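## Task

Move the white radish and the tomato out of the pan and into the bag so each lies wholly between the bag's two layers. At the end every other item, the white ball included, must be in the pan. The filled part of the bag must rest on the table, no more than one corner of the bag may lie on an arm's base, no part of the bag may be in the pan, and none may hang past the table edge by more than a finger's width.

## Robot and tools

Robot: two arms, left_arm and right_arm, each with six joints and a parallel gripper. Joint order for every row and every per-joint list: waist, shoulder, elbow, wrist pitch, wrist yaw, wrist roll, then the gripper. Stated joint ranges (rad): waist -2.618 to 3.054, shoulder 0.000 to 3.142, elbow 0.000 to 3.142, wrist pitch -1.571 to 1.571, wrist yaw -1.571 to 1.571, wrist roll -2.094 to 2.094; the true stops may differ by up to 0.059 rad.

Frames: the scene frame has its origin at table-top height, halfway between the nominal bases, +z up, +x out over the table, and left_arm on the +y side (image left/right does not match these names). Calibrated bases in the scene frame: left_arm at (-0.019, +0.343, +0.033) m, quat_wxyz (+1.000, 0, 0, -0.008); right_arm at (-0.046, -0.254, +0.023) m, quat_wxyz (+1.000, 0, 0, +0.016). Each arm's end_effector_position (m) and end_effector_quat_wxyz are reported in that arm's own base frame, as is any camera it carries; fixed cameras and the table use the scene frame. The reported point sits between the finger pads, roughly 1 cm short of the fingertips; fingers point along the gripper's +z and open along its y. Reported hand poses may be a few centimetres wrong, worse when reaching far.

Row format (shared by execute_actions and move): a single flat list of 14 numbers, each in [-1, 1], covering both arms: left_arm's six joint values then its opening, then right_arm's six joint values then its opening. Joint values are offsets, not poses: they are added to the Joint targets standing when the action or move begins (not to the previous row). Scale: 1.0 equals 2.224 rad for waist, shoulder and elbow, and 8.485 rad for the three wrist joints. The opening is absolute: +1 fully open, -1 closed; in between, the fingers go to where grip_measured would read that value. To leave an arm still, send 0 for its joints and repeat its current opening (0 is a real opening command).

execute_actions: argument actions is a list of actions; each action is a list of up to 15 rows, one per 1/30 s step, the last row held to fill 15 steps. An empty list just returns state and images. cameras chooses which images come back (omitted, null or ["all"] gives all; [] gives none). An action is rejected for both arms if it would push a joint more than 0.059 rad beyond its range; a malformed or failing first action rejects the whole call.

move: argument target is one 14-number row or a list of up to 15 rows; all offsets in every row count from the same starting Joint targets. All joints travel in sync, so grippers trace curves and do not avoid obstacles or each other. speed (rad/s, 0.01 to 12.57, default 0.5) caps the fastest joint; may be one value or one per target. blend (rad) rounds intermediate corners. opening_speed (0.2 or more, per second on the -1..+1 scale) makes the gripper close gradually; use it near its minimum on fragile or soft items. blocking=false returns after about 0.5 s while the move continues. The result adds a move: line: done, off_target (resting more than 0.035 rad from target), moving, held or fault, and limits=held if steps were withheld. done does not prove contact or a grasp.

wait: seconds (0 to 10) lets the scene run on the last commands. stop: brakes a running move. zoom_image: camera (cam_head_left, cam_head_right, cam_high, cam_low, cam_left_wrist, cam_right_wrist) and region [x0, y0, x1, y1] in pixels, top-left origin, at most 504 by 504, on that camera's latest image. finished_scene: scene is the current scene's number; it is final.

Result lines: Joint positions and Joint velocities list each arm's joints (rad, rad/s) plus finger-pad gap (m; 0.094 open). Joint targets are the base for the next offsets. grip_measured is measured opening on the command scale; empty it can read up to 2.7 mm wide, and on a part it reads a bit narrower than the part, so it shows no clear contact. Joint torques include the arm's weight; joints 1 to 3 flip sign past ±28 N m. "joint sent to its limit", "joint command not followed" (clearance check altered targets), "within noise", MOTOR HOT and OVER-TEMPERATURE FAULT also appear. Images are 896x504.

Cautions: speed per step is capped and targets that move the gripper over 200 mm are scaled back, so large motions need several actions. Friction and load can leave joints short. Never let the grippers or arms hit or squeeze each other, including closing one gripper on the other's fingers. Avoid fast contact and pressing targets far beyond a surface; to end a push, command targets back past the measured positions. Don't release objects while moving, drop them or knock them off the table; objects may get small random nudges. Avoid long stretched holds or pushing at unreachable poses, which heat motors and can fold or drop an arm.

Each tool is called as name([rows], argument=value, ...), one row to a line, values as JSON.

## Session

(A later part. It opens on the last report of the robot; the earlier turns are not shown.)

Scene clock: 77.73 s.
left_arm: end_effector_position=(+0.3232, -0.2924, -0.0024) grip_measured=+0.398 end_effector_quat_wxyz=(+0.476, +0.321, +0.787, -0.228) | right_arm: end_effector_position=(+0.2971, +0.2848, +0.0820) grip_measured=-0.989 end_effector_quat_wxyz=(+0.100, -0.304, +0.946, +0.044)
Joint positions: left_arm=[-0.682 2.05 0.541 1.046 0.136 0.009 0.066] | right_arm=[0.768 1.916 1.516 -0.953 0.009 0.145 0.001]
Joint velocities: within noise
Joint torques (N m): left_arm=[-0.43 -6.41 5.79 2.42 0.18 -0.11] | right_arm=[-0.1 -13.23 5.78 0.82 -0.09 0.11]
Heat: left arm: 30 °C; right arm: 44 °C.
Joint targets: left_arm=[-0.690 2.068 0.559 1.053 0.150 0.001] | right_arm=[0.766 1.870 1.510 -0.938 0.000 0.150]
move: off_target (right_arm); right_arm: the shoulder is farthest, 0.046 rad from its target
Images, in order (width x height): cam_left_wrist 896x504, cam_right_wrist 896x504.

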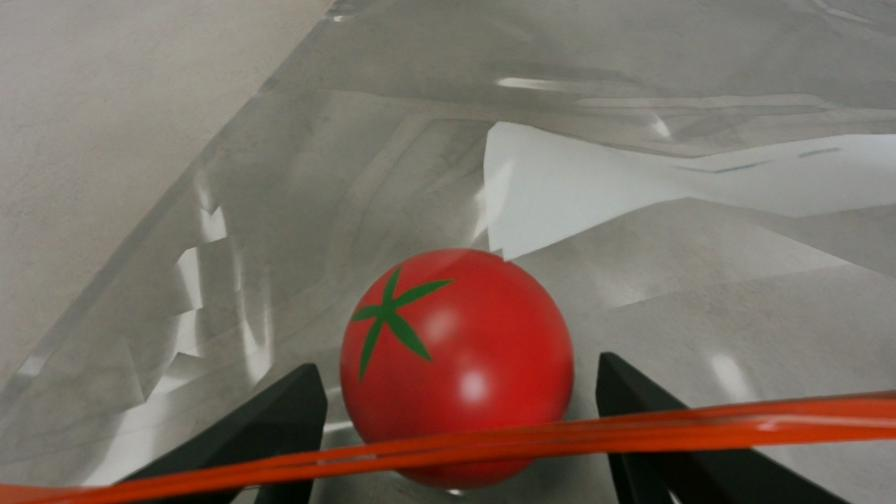

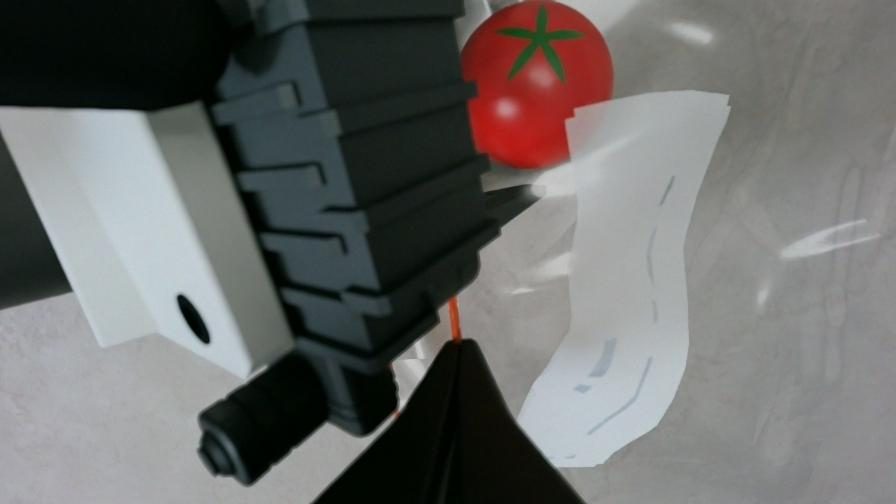

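move([
  [0.0036,-0.0778,-0.0481,-0.0169,0,0,0.4,0,0,0,0,0,0,-1.0],
  [0.0036,-0.0778,-0.0481,-0.0169,0,0,-1.0,0,0,0,0,0,0,-1.0],
], speed=0.25, opening_speed=1.5, cameras=["cam_left_wrist","cam_right_wrist","cam_head_left"])

Scene clock: 80.67 s.
left_arm: end_effector_position=(+0.3021, -0.2753, +0.0017) grip_measured=-0.985 end_effector_quat_wxyz=(+0.449, +0.325, +0.803, -0.219) | right_arm: end_effector_position=(+0.2971, +0.2850, +0.0820) grip_measured=-0.989 end_effector_quat_wxyz=(+0.100, -0.304, +0.946, +0.045)
Joint positions: left_arm=[-0.682 1.918 0.461 0.926 0.136 0.009 0.001] | right_arm=[0.768 1.916 1.516 -0.952 0.008 0.145 0.001]
Joint velocities: within noise
Joint torques (N m): left_arm=[0.2 -8.76 3.43 2.08 0.18 -0.11] | right_arm=[-0.13 -13.24 5.82 0.82 -0.1 0.11]
Heat: left arm: 30 °C; right arm: 45 °C.
Joint targets: left_arm=[-0.682 1.895 0.452 0.910 0.150 0.001] | right_arm=[0.766 1.870 1.510 -0.938 0.000 0.150]
move: off_target (right_arm); right_arm: the shoulder is farthest, 0.046 rad from its target
Images, in order (width x height): cam_head_left 896x504, cam_left_wrist 896x504, cam_right_wrist 896x504.

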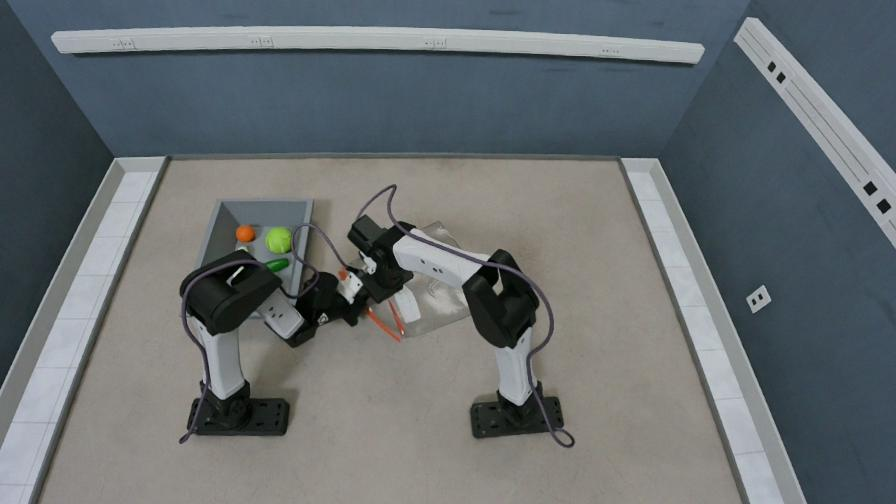

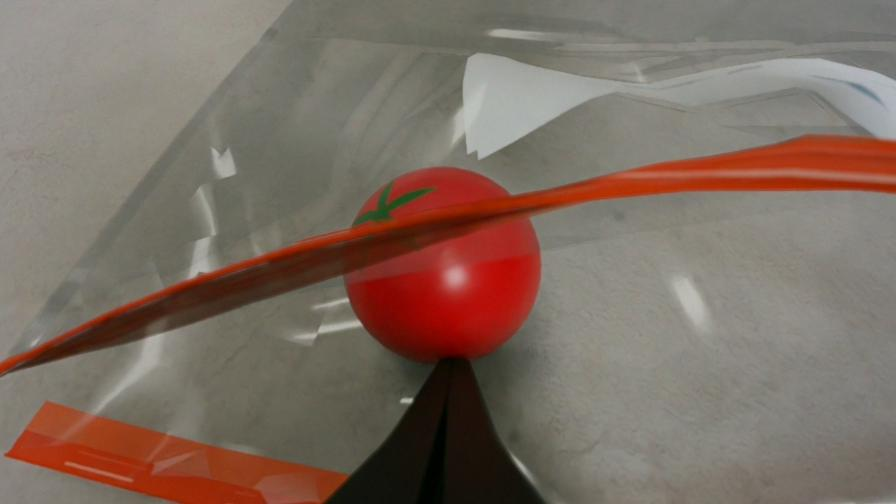

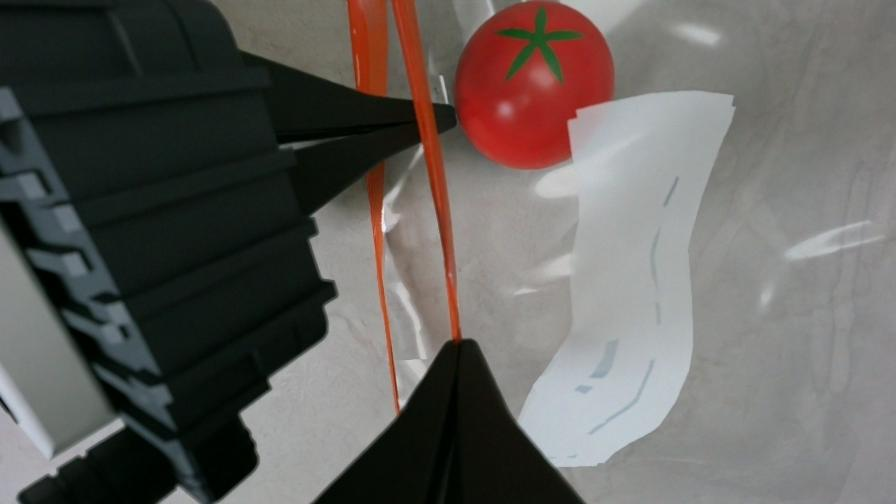

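move(target=[-0.0036,0.072,0.0481,0.0169,0,0,-1,0,0,0,0,0,0,-1.0], speed=0.12, cameras=["cam_left_wrist","cam_right_wrist"])

Scene clock: 82.53 s.
left_arm: end_effector_position=(+0.3230, -0.2923, -0.0002) grip_measured=-0.985 end_effector_quat_wxyz=(+0.476, +0.321, +0.786, -0.228) | right_arm: end_effector_position=(+0.2971, +0.2847, +0.0819) grip_measured=-0.989 end_effector_quat_wxyz=(+0.099, -0.304, +0.946, +0.044)
Joint positions: left_arm=[-0.682 2.039 0.539 1.037 0.136 0.009 0.001] | right_arm=[0.768 1.916 1.516 -0.953 0.008 0.145 0.001]
Joint velocities: within noise
Joint torques (N m): left_arm=[-0.42 -6.56 5.97 2.5 0.16 -0.11] | right_arm=[-0.05 -13.23 5.79 0.83 -0.1 0.1]
Heat: left arm: 31 °C; right arm: 45 °C.
Joint targets: left_arm=[-0.690 2.055 0.559 1.053 0.150 0.001] | right_arm=[0.767 1.870 1.510 -0.938 0.000 0.151]
move: off_target (right_arm); right_arm: the shoulder is farthest, 0.046 rad from its target
Images, in order (width x height): cam_left_wrist 896x504, cam_right_wrist 896x504.

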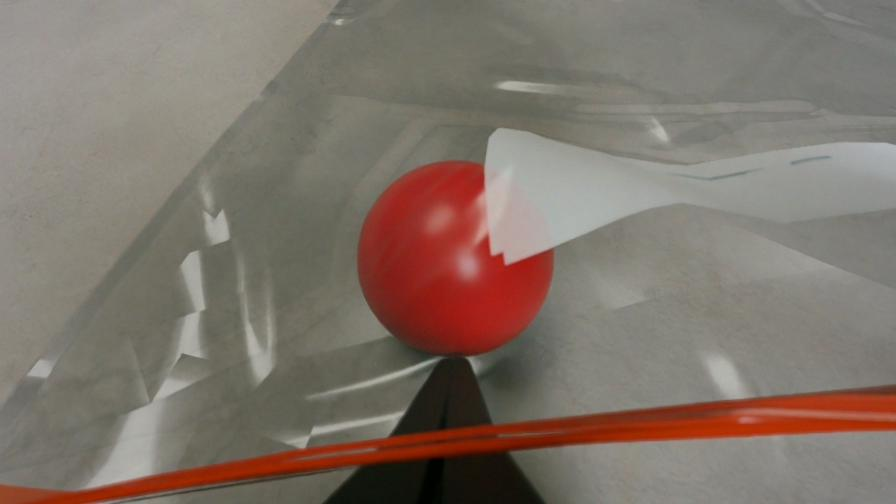

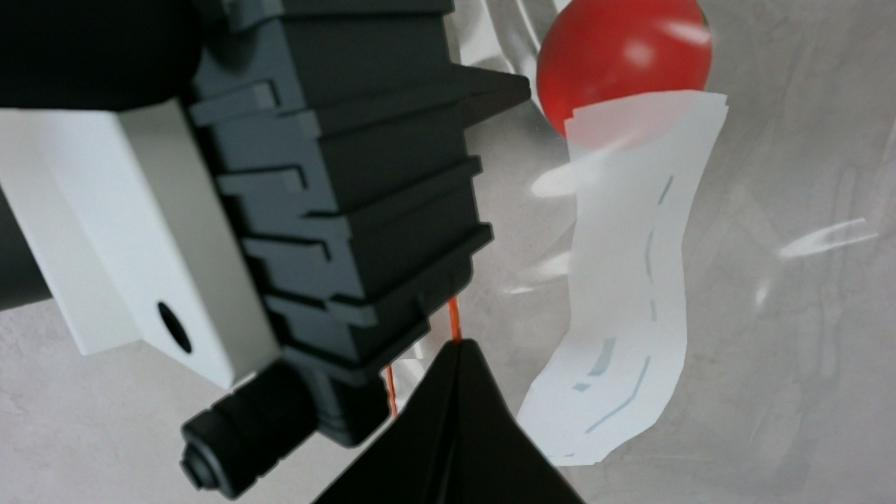

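move([
  [0.0036,-0.0719,-0.0481,-0.0169,0,0,-1,0,0,0,0,0,0,-1],
  [0.0117,-0.2271,-0.1299,-0.0546,0,0,-1,0,0,0,0,0,0,-1],
  [0.0045,-0.4834,0.0733,-0.1862,0,0,-1,0,0,0,0,0,0,-1],
  [0.4245,-0.2765,0.3237,-0.2542,-0.0177,0,-1,0,0,0,0,0,0,-1],
], speed=[0.4,0.6,0.8,0.9], blend=[0.03,0.08,0.15,0])

Scene clock: 87.20 s.
left_arm: end_effector_position=(+0.2998, +0.0747, +0.1580) grip_measured=-0.985 end_effector_quat_wxyz=(+0.154, -0.119, +0.981, +0.013) | right_arm: end_effector_position=(+0.2973, +0.2849, +0.0820) grip_measured=-0.989 end_effector_quat_wxyz=(+0.100, -0.304, +0.946, +0.045)
Joint positions: left_arm=[0.252 1.428 1.256 -1.089 0.014 0.008 0.001] | right_arm=[0.768 1.916 1.516 -0.952 0.008 0.145 0.001]
Joint velocities: within noise
Joint torques (N m): left_arm=[0.43 -4.36 9.76 0.96 -0.11 -0.11] | right_arm=[-0.08 -13.22 5.81 0.81 -0.1 0.1]
Heat: left arm: 31 °C; right arm: 46 °C.
Joint targets: left_arm=[0.254 1.440 1.279 -1.103 0.000 0.001] | right_arm=[0.767 1.870 1.510 -0.938 0.000 0.151]
move: off_target (right_arm); right_arm: the shoulder is farthest, 0.046 rad from its target

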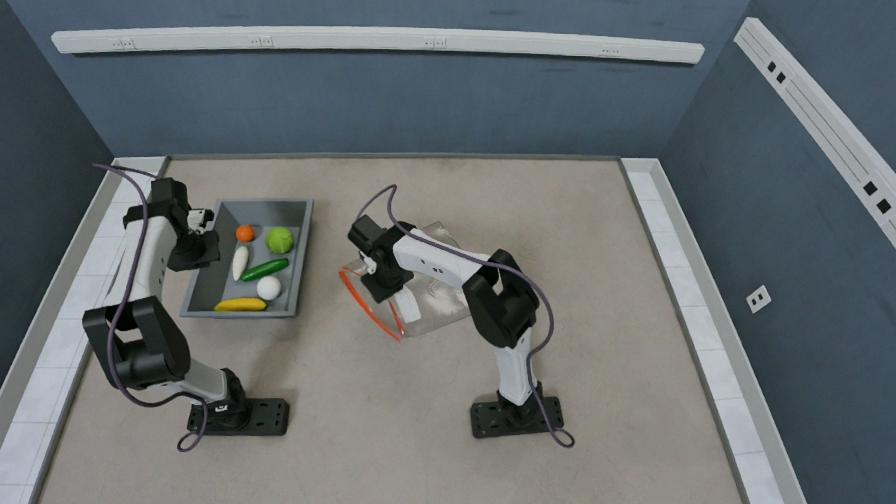

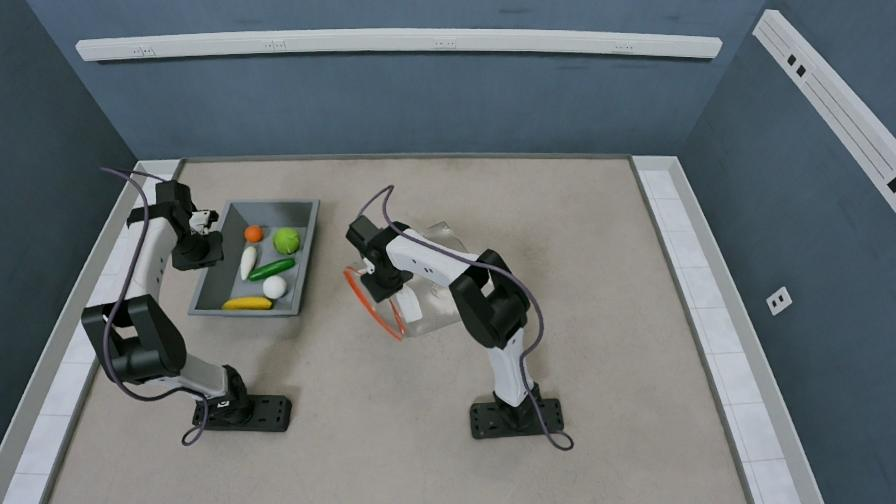

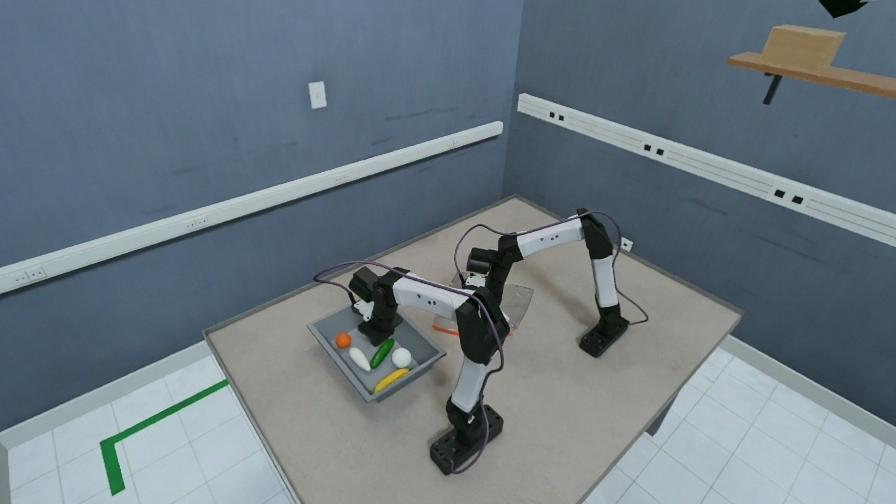

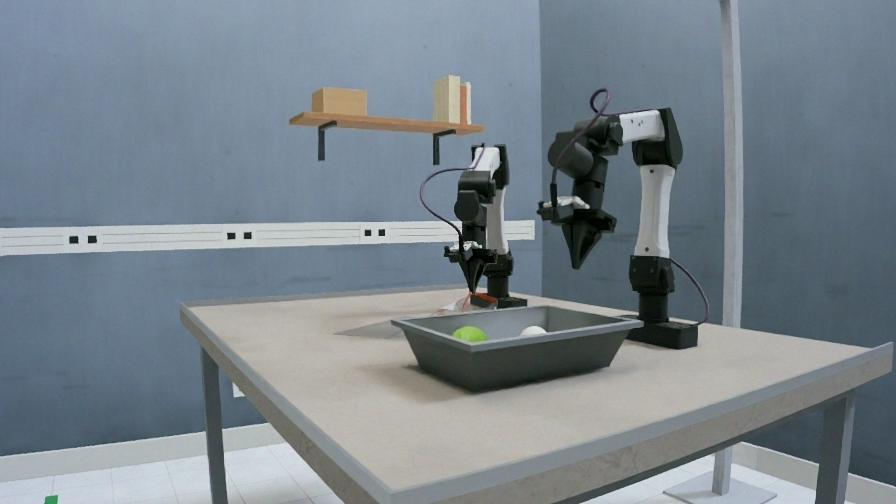

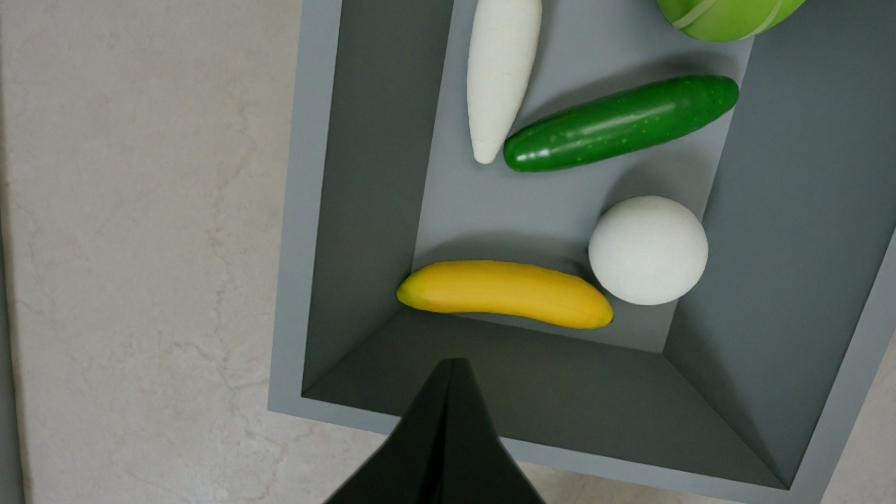

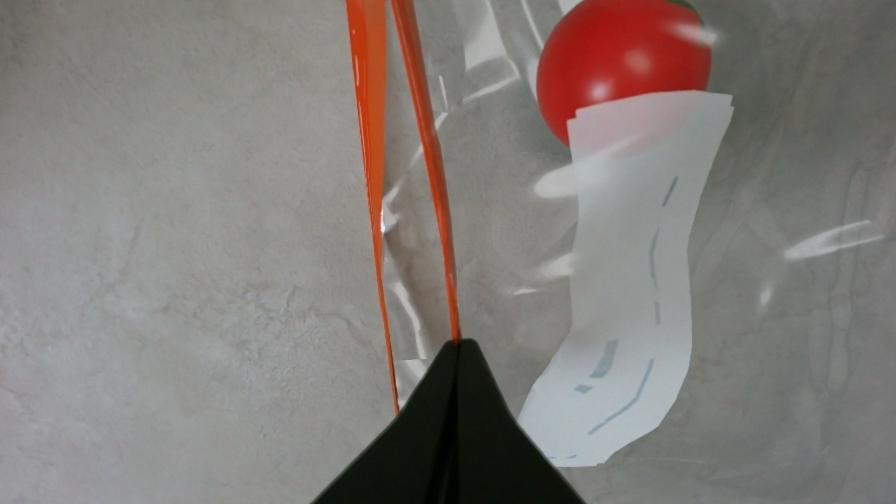

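move(target=[-0.0191,0.0818,-0.2446,0.1557,0.0094,0,0.55,0,0,0,0,0,0,-1], speed=0.6, opening_speed=1.5, cameras=["cam_left_wrist","cam_high","cam_low"])

Scene clock: 92.20 s.
left_arm: end_effector_position=(+0.4221, +0.0824, +0.0813) grip_measured=+0.548 end_effector_quat_wxyz=(+0.444, -0.080, +0.892, +0.022) | right_arm: end_effector_position=(+0.2973, +0.2849, +0.0820) grip_measured=-0.989 end_effector_quat_wxyz=(+0.100, -0.304, +0.946, +0.045)
Joint positions: left_arm=[0.218 1.608 0.745 0.211 0.063 0.008 0.073] | right_arm=[0.768 1.916 1.516 -0.952 0.008 0.145 0.001]
Joint velocities: within noise
Joint torques (N m): left_arm=[-0.31 -5.67 6.31 2.23 0.18 -0.11] | right_arm=[-0.08 -13.22 5.81 0.81 -0.09 0.1]
Heat: left arm: 31 °C; right arm: 46 °C.
Joint targets: left_arm=[0.211 1.622 0.735 0.217 0.079 0.001] | right_arm=[0.767 1.870 1.510 -0.938 0.000 0.151]
move: off_target (right_arm); right_arm: the shoulder is farthest, 0.046 rad from its target
Images, in order (width x height): cam_high 896x504, cam_low 896x504, cam_left_wrist 896x504.

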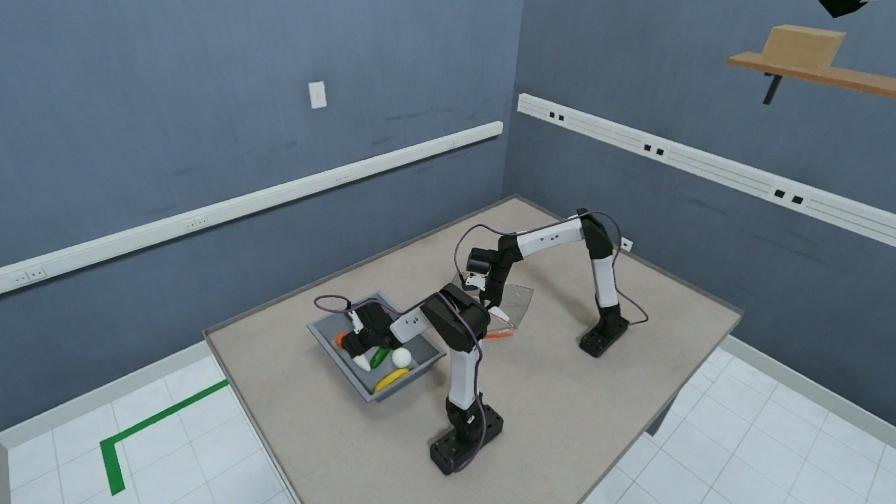

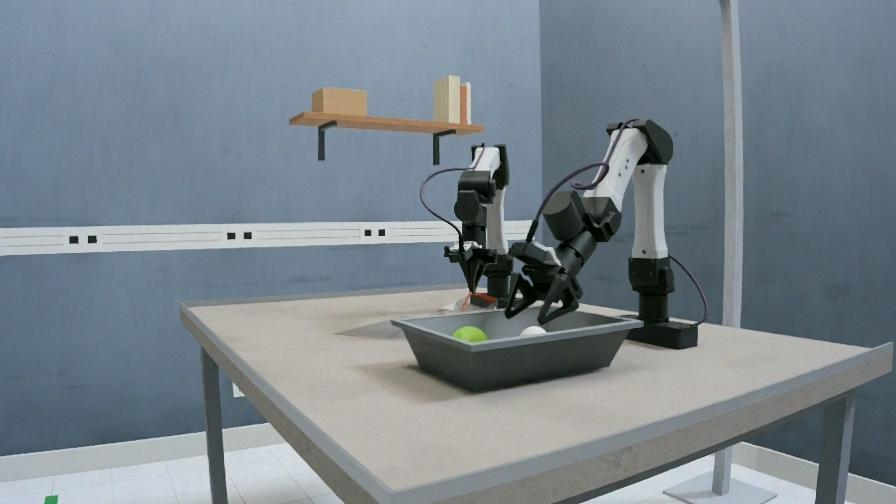

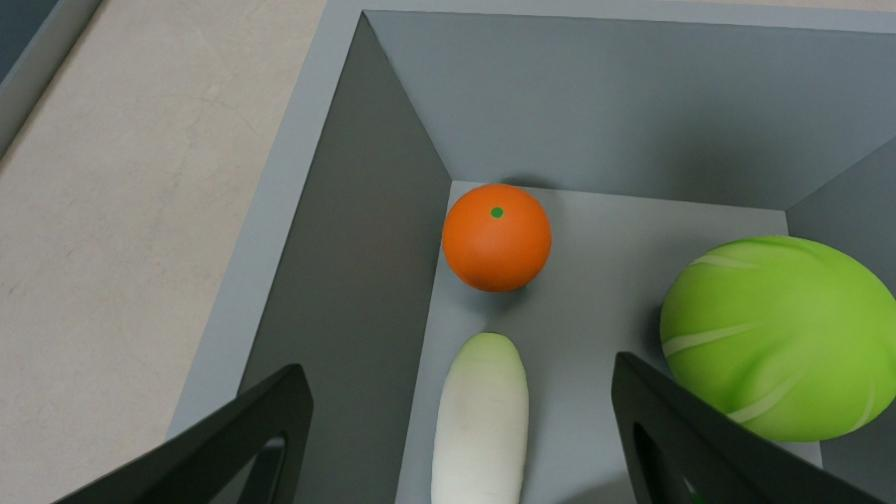

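move(target=[-0.0117,0.08,-0.0456,0.0322,0,0,0.55,0,0,0,0,0,0,-1], speed=0.3, cameras=["cam_left_wrist","cam_high","cam_low"])

Scene clock: 94.47 s.
left_arm: end_effector_position=(+0.4208, +0.0706, +0.0229) grip_measured=+0.548 end_effector_quat_wxyz=(+0.441, -0.068, +0.895, +0.015) | right_arm: end_effector_position=(+0.2973, +0.2849, +0.0820) grip_measured=-0.989 end_effector_quat_wxyz=(+0.100, -0.304, +0.946, +0.045)
Joint positions: left_arm=[0.192 1.786 0.642 0.485 0.064 0.008 0.073] | right_arm=[0.768 1.916 1.516 -0.952 0.008 0.145 0.001]
Joint velocities: within noise
Joint torques (N m): left_arm=[-0.28 -6.13 5.16 2.22 0.18 -0.11] | right_arm=[-0.08 -13.23 5.81 0.82 -0.09 0.1]
Heat: left arm: 31 °C; right arm: 46 °C.
Joint targets: left_arm=[0.186 1.800 0.633 0.491 0.079 0.001] | right_arm=[0.767 1.870 1.510 -0.938 0.000 0.151]
move: off_target (right_arm); right_arm: the shoulder is farthest, 0.046 rad from its target
Images, in order (width x height): cam_high 896x504, cam_low 896x504, cam_left_wrist 896x504.

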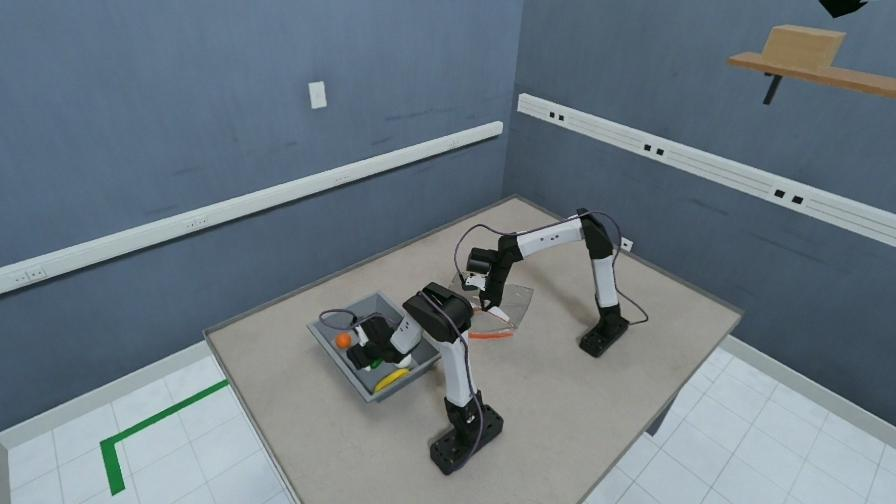

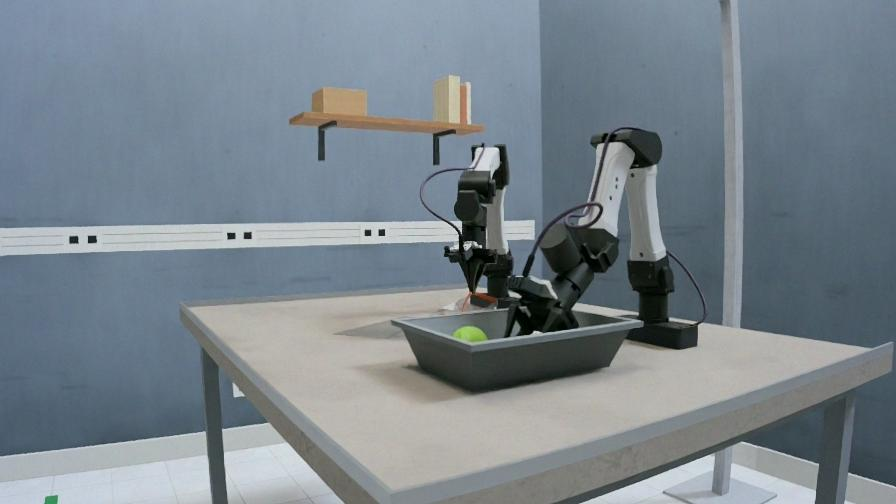

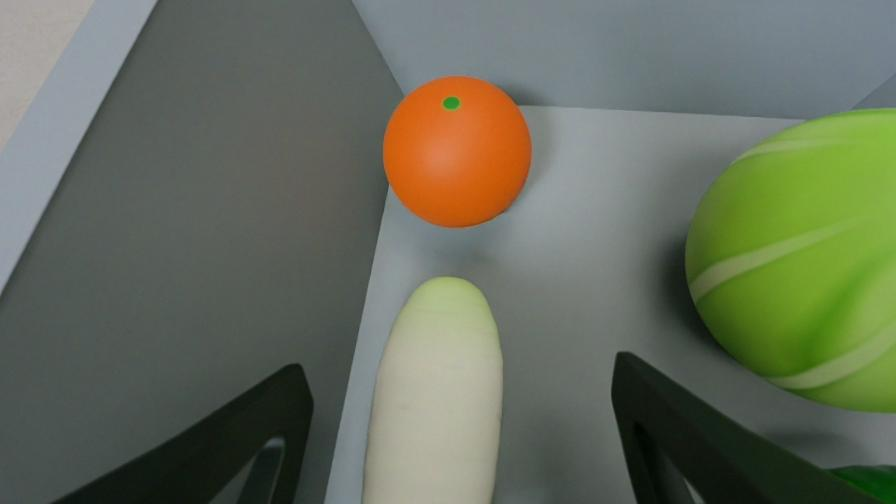

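move([
  [0,0,0,0,0,0,0.28,0,0,0,0,0,0,-1],
  [0,0.0405,-0.0243,0.0172,0,0,0.28,0,0,0,0,0,0,-1],
], speed=0.15, opening_speed=1.5, cameras=["cam_left_wrist"])

Scene clock: 96.93 s.
left_arm: end_effector_position=(+0.4206, +0.0706, +0.0072) grip_measured=+0.281 end_effector_quat_wxyz=(+0.459, -0.067, +0.886, +0.018) | right_arm: end_effector_position=(+0.2973, +0.2849, +0.0820) grip_measured=-0.989 end_effector_quat_wxyz=(+0.100, -0.304, +0.946, +0.045)
Joint positions: left_arm=[0.192 1.866 0.594 0.654 0.064 0.008 0.06] | right_arm=[0.768 1.916 1.516 -0.952 0.008 0.145 0.001]
Joint velocities: within noise
Joint torques (N m): left_arm=[-0.27 -5.48 3.92 1.99 0.17 -0.11] | right_arm=[-0.05 -13.22 5.79 0.81 -0.09 0.1]
Heat: left arm: 31 °C; right arm: 47 °C.
Joint targets: left_arm=[0.186 1.890 0.579 0.637 0.079 0.001] | right_arm=[0.767 1.870 1.510 -0.938 0.000 0.151]
move: off_target (right_arm); right_arm: the shoulder is farthest, 0.046 rad from its target
Images, in order (width x height): cam_left_wrist 896x504.

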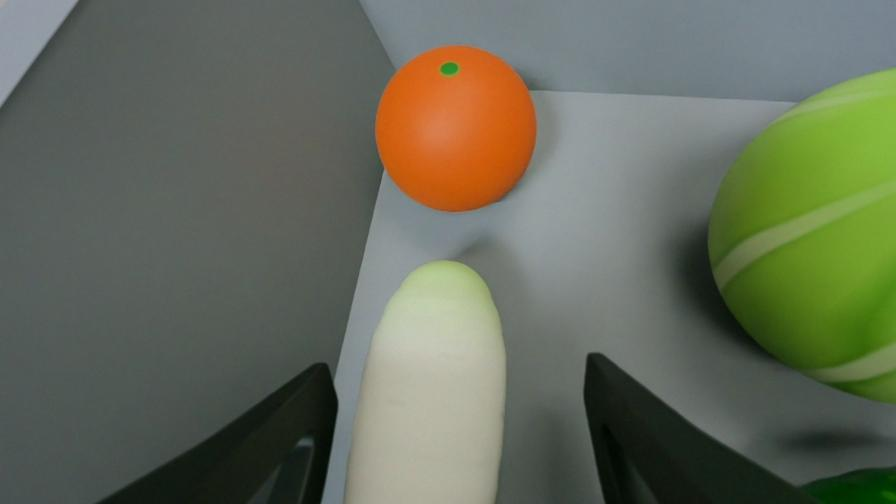

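move([
  [0,-0.0405,0.0243,-0.0172,0,0,0.28,0,0,0,0,0,0,-1],
  [0,-0.0652,0.1268,-0.0773,0,0,0.28,0,0,0,0,0,0,-1],
], speed=0.3, cameras=["cam_left_wrist"])

Scene clock: 100.90 s.
left_arm: end_effector_position=(+0.4083, +0.0681, +0.0152) grip_measured=+0.281 end_effector_quat_wxyz=(+0.316, -0.077, +0.946, +0.001) | right_arm: end_effector_position=(+0.2973, +0.2849, +0.0820) grip_measured=-0.989 end_effector_quat_wxyz=(+0.100, -0.304, +0.946, +0.045)
Joint positions: left_arm=[0.192 1.77 0.842 -0.003 0.064 0.008 0.06] | right_arm=[0.768 1.916 1.516 -0.952 0.008 0.145 0.001]
Joint velocities: within noise
Joint torques (N m): left_arm=[-0.27 -9.62 8.55 1.57 0.19 -0.11] | right_arm=[-0.06 -13.23 5.82 0.82 -0.09 0.1]
Heat: left arm: 31 °C; right arm: 47 °C.
Joint targets: left_arm=[0.186 1.745 0.861 -0.019 0.079 0.001] | right_arm=[0.767 1.870 1.510 -0.938 0.000 0.151]
move: off_target (right_arm); right_arm: the shoulder is farthest, 0.046 rad from its target
Images, in order (width x height): cam_left_wrist 896x504.

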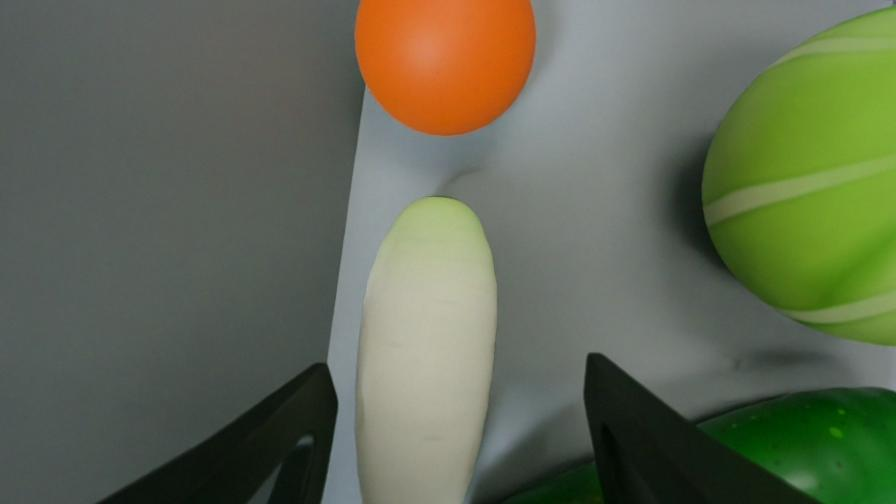

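move(target=[0.0063,0.0603,0.0153,0.0064,0,0,0.28,0,0,0,0,0,0,-1], speed=0.12, cameras=["cam_left_wrist"])

Scene clock: 102.83 s.
left_arm: end_effector_position=(+0.4170, +0.0698, -0.0050) grip_measured=+0.281 end_effector_quat_wxyz=(+0.304, -0.078, +0.949, +0.000) | right_arm: end_effector_position=(+0.2973, +0.2849, +0.0820) grip_measured=-0.989 end_effector_quat_wxyz=(+0.100, -0.304, +0.946, +0.045)
Joint positions: left_arm=[0.192 1.861 0.876 0.029 0.064 0.008 0.06] | right_arm=[0.768 1.916 1.516 -0.952 0.008 0.145 0.001]
Joint velocities: within noise
Joint torques (N m): left_arm=[0.77 -6.83 8.27 1.79 0.18 -0.1] | right_arm=[-0.05 -13.24 5.81 0.82 -0.09 0.1]
Heat: left arm: 31 °C; right arm: 47 °C.
Joint targets: left_arm=[0.200 1.879 0.895 0.035 0.079 0.001] | right_arm=[0.767 1.870 1.510 -0.938 0.000 0.151]
move: off_target (right_arm); right_arm: the shoulder is farthest, 0.046 rad from its target
Images, in order (width x height): cam_left_wrist 896x504.

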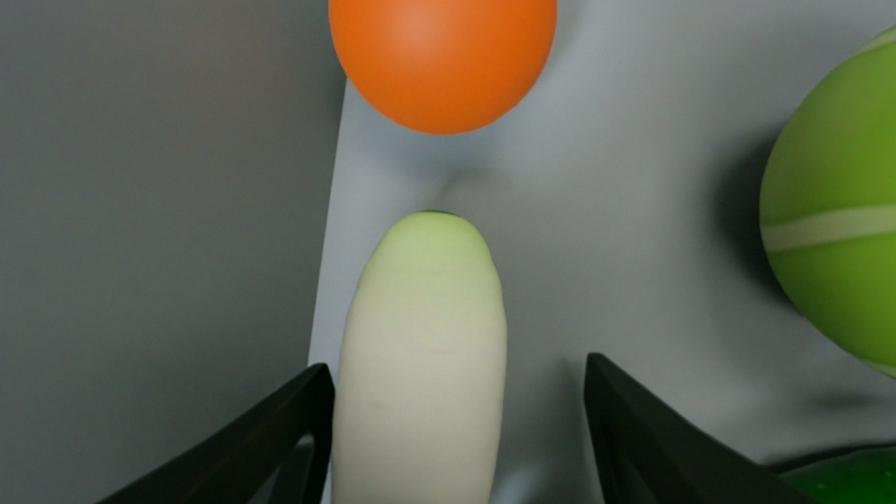

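move(target=[0,0,0,0,0,0,-0.6,0,0,0,0,0,0,-1], speed=0.12, opening_speed=0.4, cameras=["cam_left_wrist"])

Scene clock: 105.43 s.
left_arm: end_effector_position=(+0.4171, +0.0698, -0.0049) grip_measured=-0.346 end_effector_quat_wxyz=(+0.304, -0.078, +0.949, +0.000) | right_arm: end_effector_position=(+0.2973, +0.2849, +0.0820) grip_measured=-0.989 end_effector_quat_wxyz=(+0.100, -0.304, +0.946, +0.045)
Joint positions: left_arm=[0.192 1.861 0.876 0.029 0.064 0.008 0.031] | right_arm=[0.768 1.916 1.516 -0.952 0.008 0.145 0.001]
Joint velocities: within noise
Joint torques (N m): left_arm=[0.83 -6.83 8.28 1.79 0.18 -0.1] | right_arm=[-0.08 -13.23 5.79 0.82 -0.1 0.11]
Heat: left arm: 31 °C; right arm: 48 °C.
Joint targets: left_arm=[0.200 1.879 0.895 0.035 0.079 0.001] | right_arm=[0.767 1.870 1.510 -0.938 0.000 0.151]
move: off_target (right_arm); right_arm: the shoulder is farthest, 0.046 rad from its target
Images, in order (width x height): cam_left_wrist 896x504.

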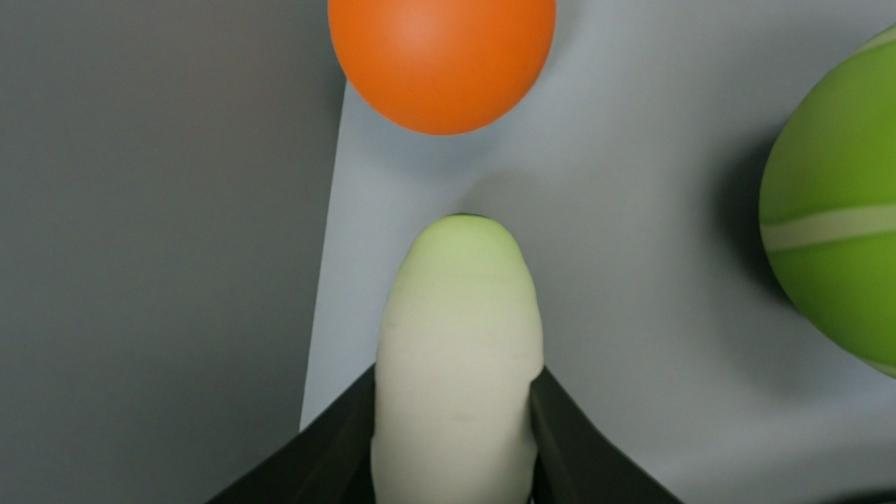

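move([
  [0,-0.0917,0.0427,-0.0318,0,0,-0.6,0,0,0,0,0,0,-1],
  [0,-0.4146,-0.0603,-0.0682,0,0,-0.6,0,0,0,0,0,0,-1],
  [-0.3867,-0.4146,-0.0603,-0.0682,0.0084,0,-0.6,0,0,0,0,0,0,-1],
], speed=[0.3,0.6,0.7], blend=[0.05,0.12,0])

Scene clock: 109.73 s.
left_arm: end_effector_position=(+0.2279, -0.2045, +0.1813) grip_measured=-0.348 end_effector_quat_wxyz=(+0.370, +0.322, +0.851, -0.190) | right_arm: end_effector_position=(+0.2973, +0.2849, +0.0820) grip_measured=-0.989 end_effector_quat_wxyz=(+0.100, -0.304, +0.946, +0.045)
Joint positions: left_arm=[-0.655 0.967 0.774 -0.529 0.137 0.008 0.031] | right_arm=[0.768 1.916 1.516 -0.952 0.008 0.145 0.001]
Joint velocities: within noise
Joint torques (N m): left_arm=[-0.25 -2.92 7.21 1.91 0.2 -0.11] | right_arm=[-0.06 -13.24 5.79 0.82 -0.09 0.11]
Heat: left arm: 31 °C; right arm: 48 °C.
Joint targets: left_arm=[-0.661 0.957 0.761 -0.544 0.151 0.001] | right_arm=[0.767 1.870 1.510 -0.938 0.000 0.151]
move: off_target (right_arm); right_arm: the shoulder is farthest, 0.046 rad from its target

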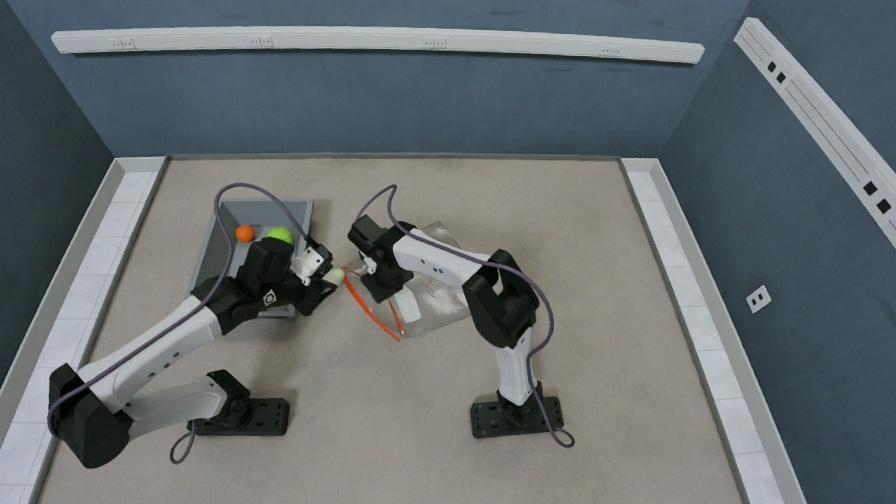

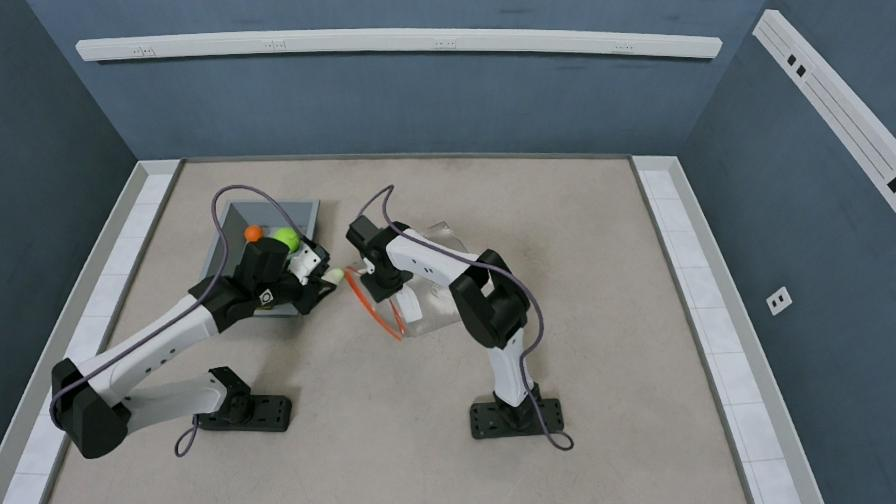

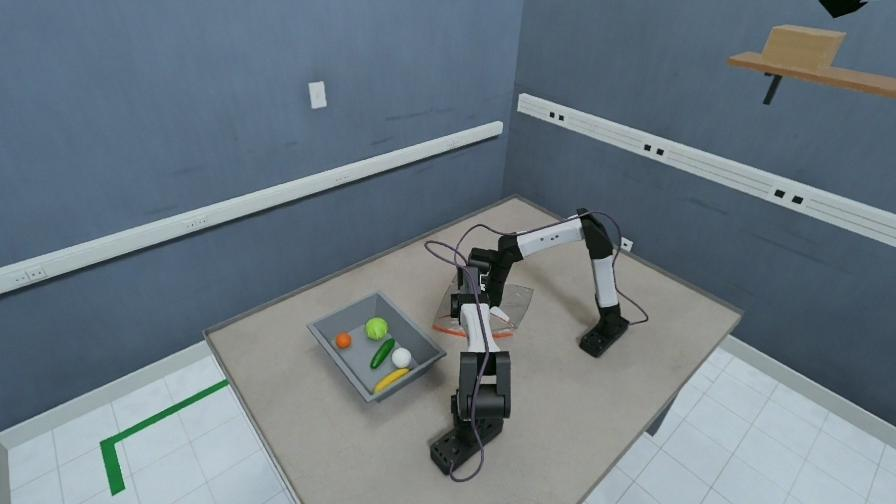

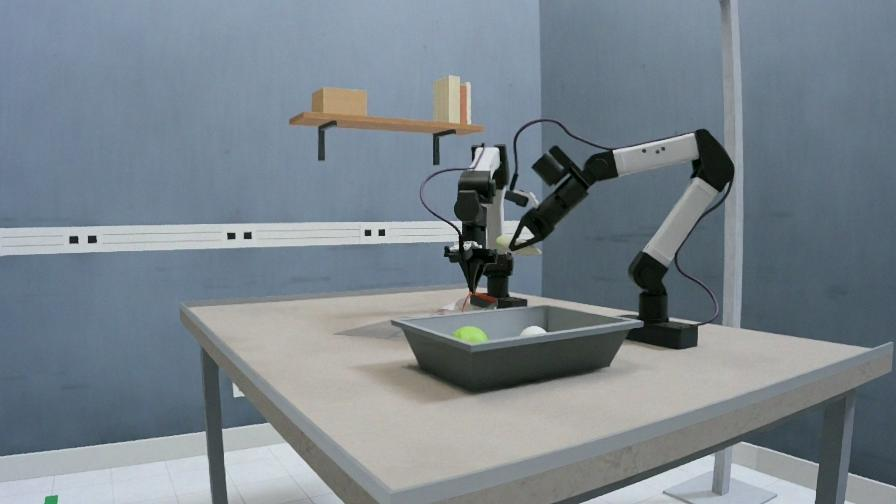

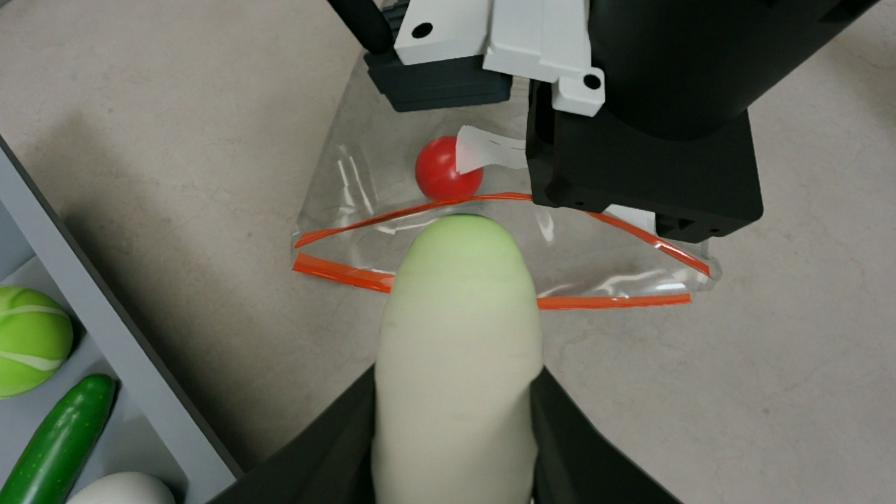

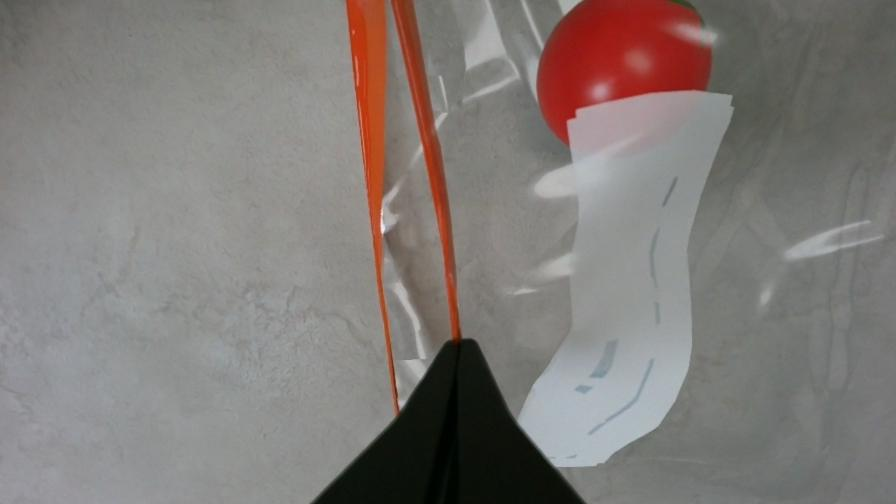

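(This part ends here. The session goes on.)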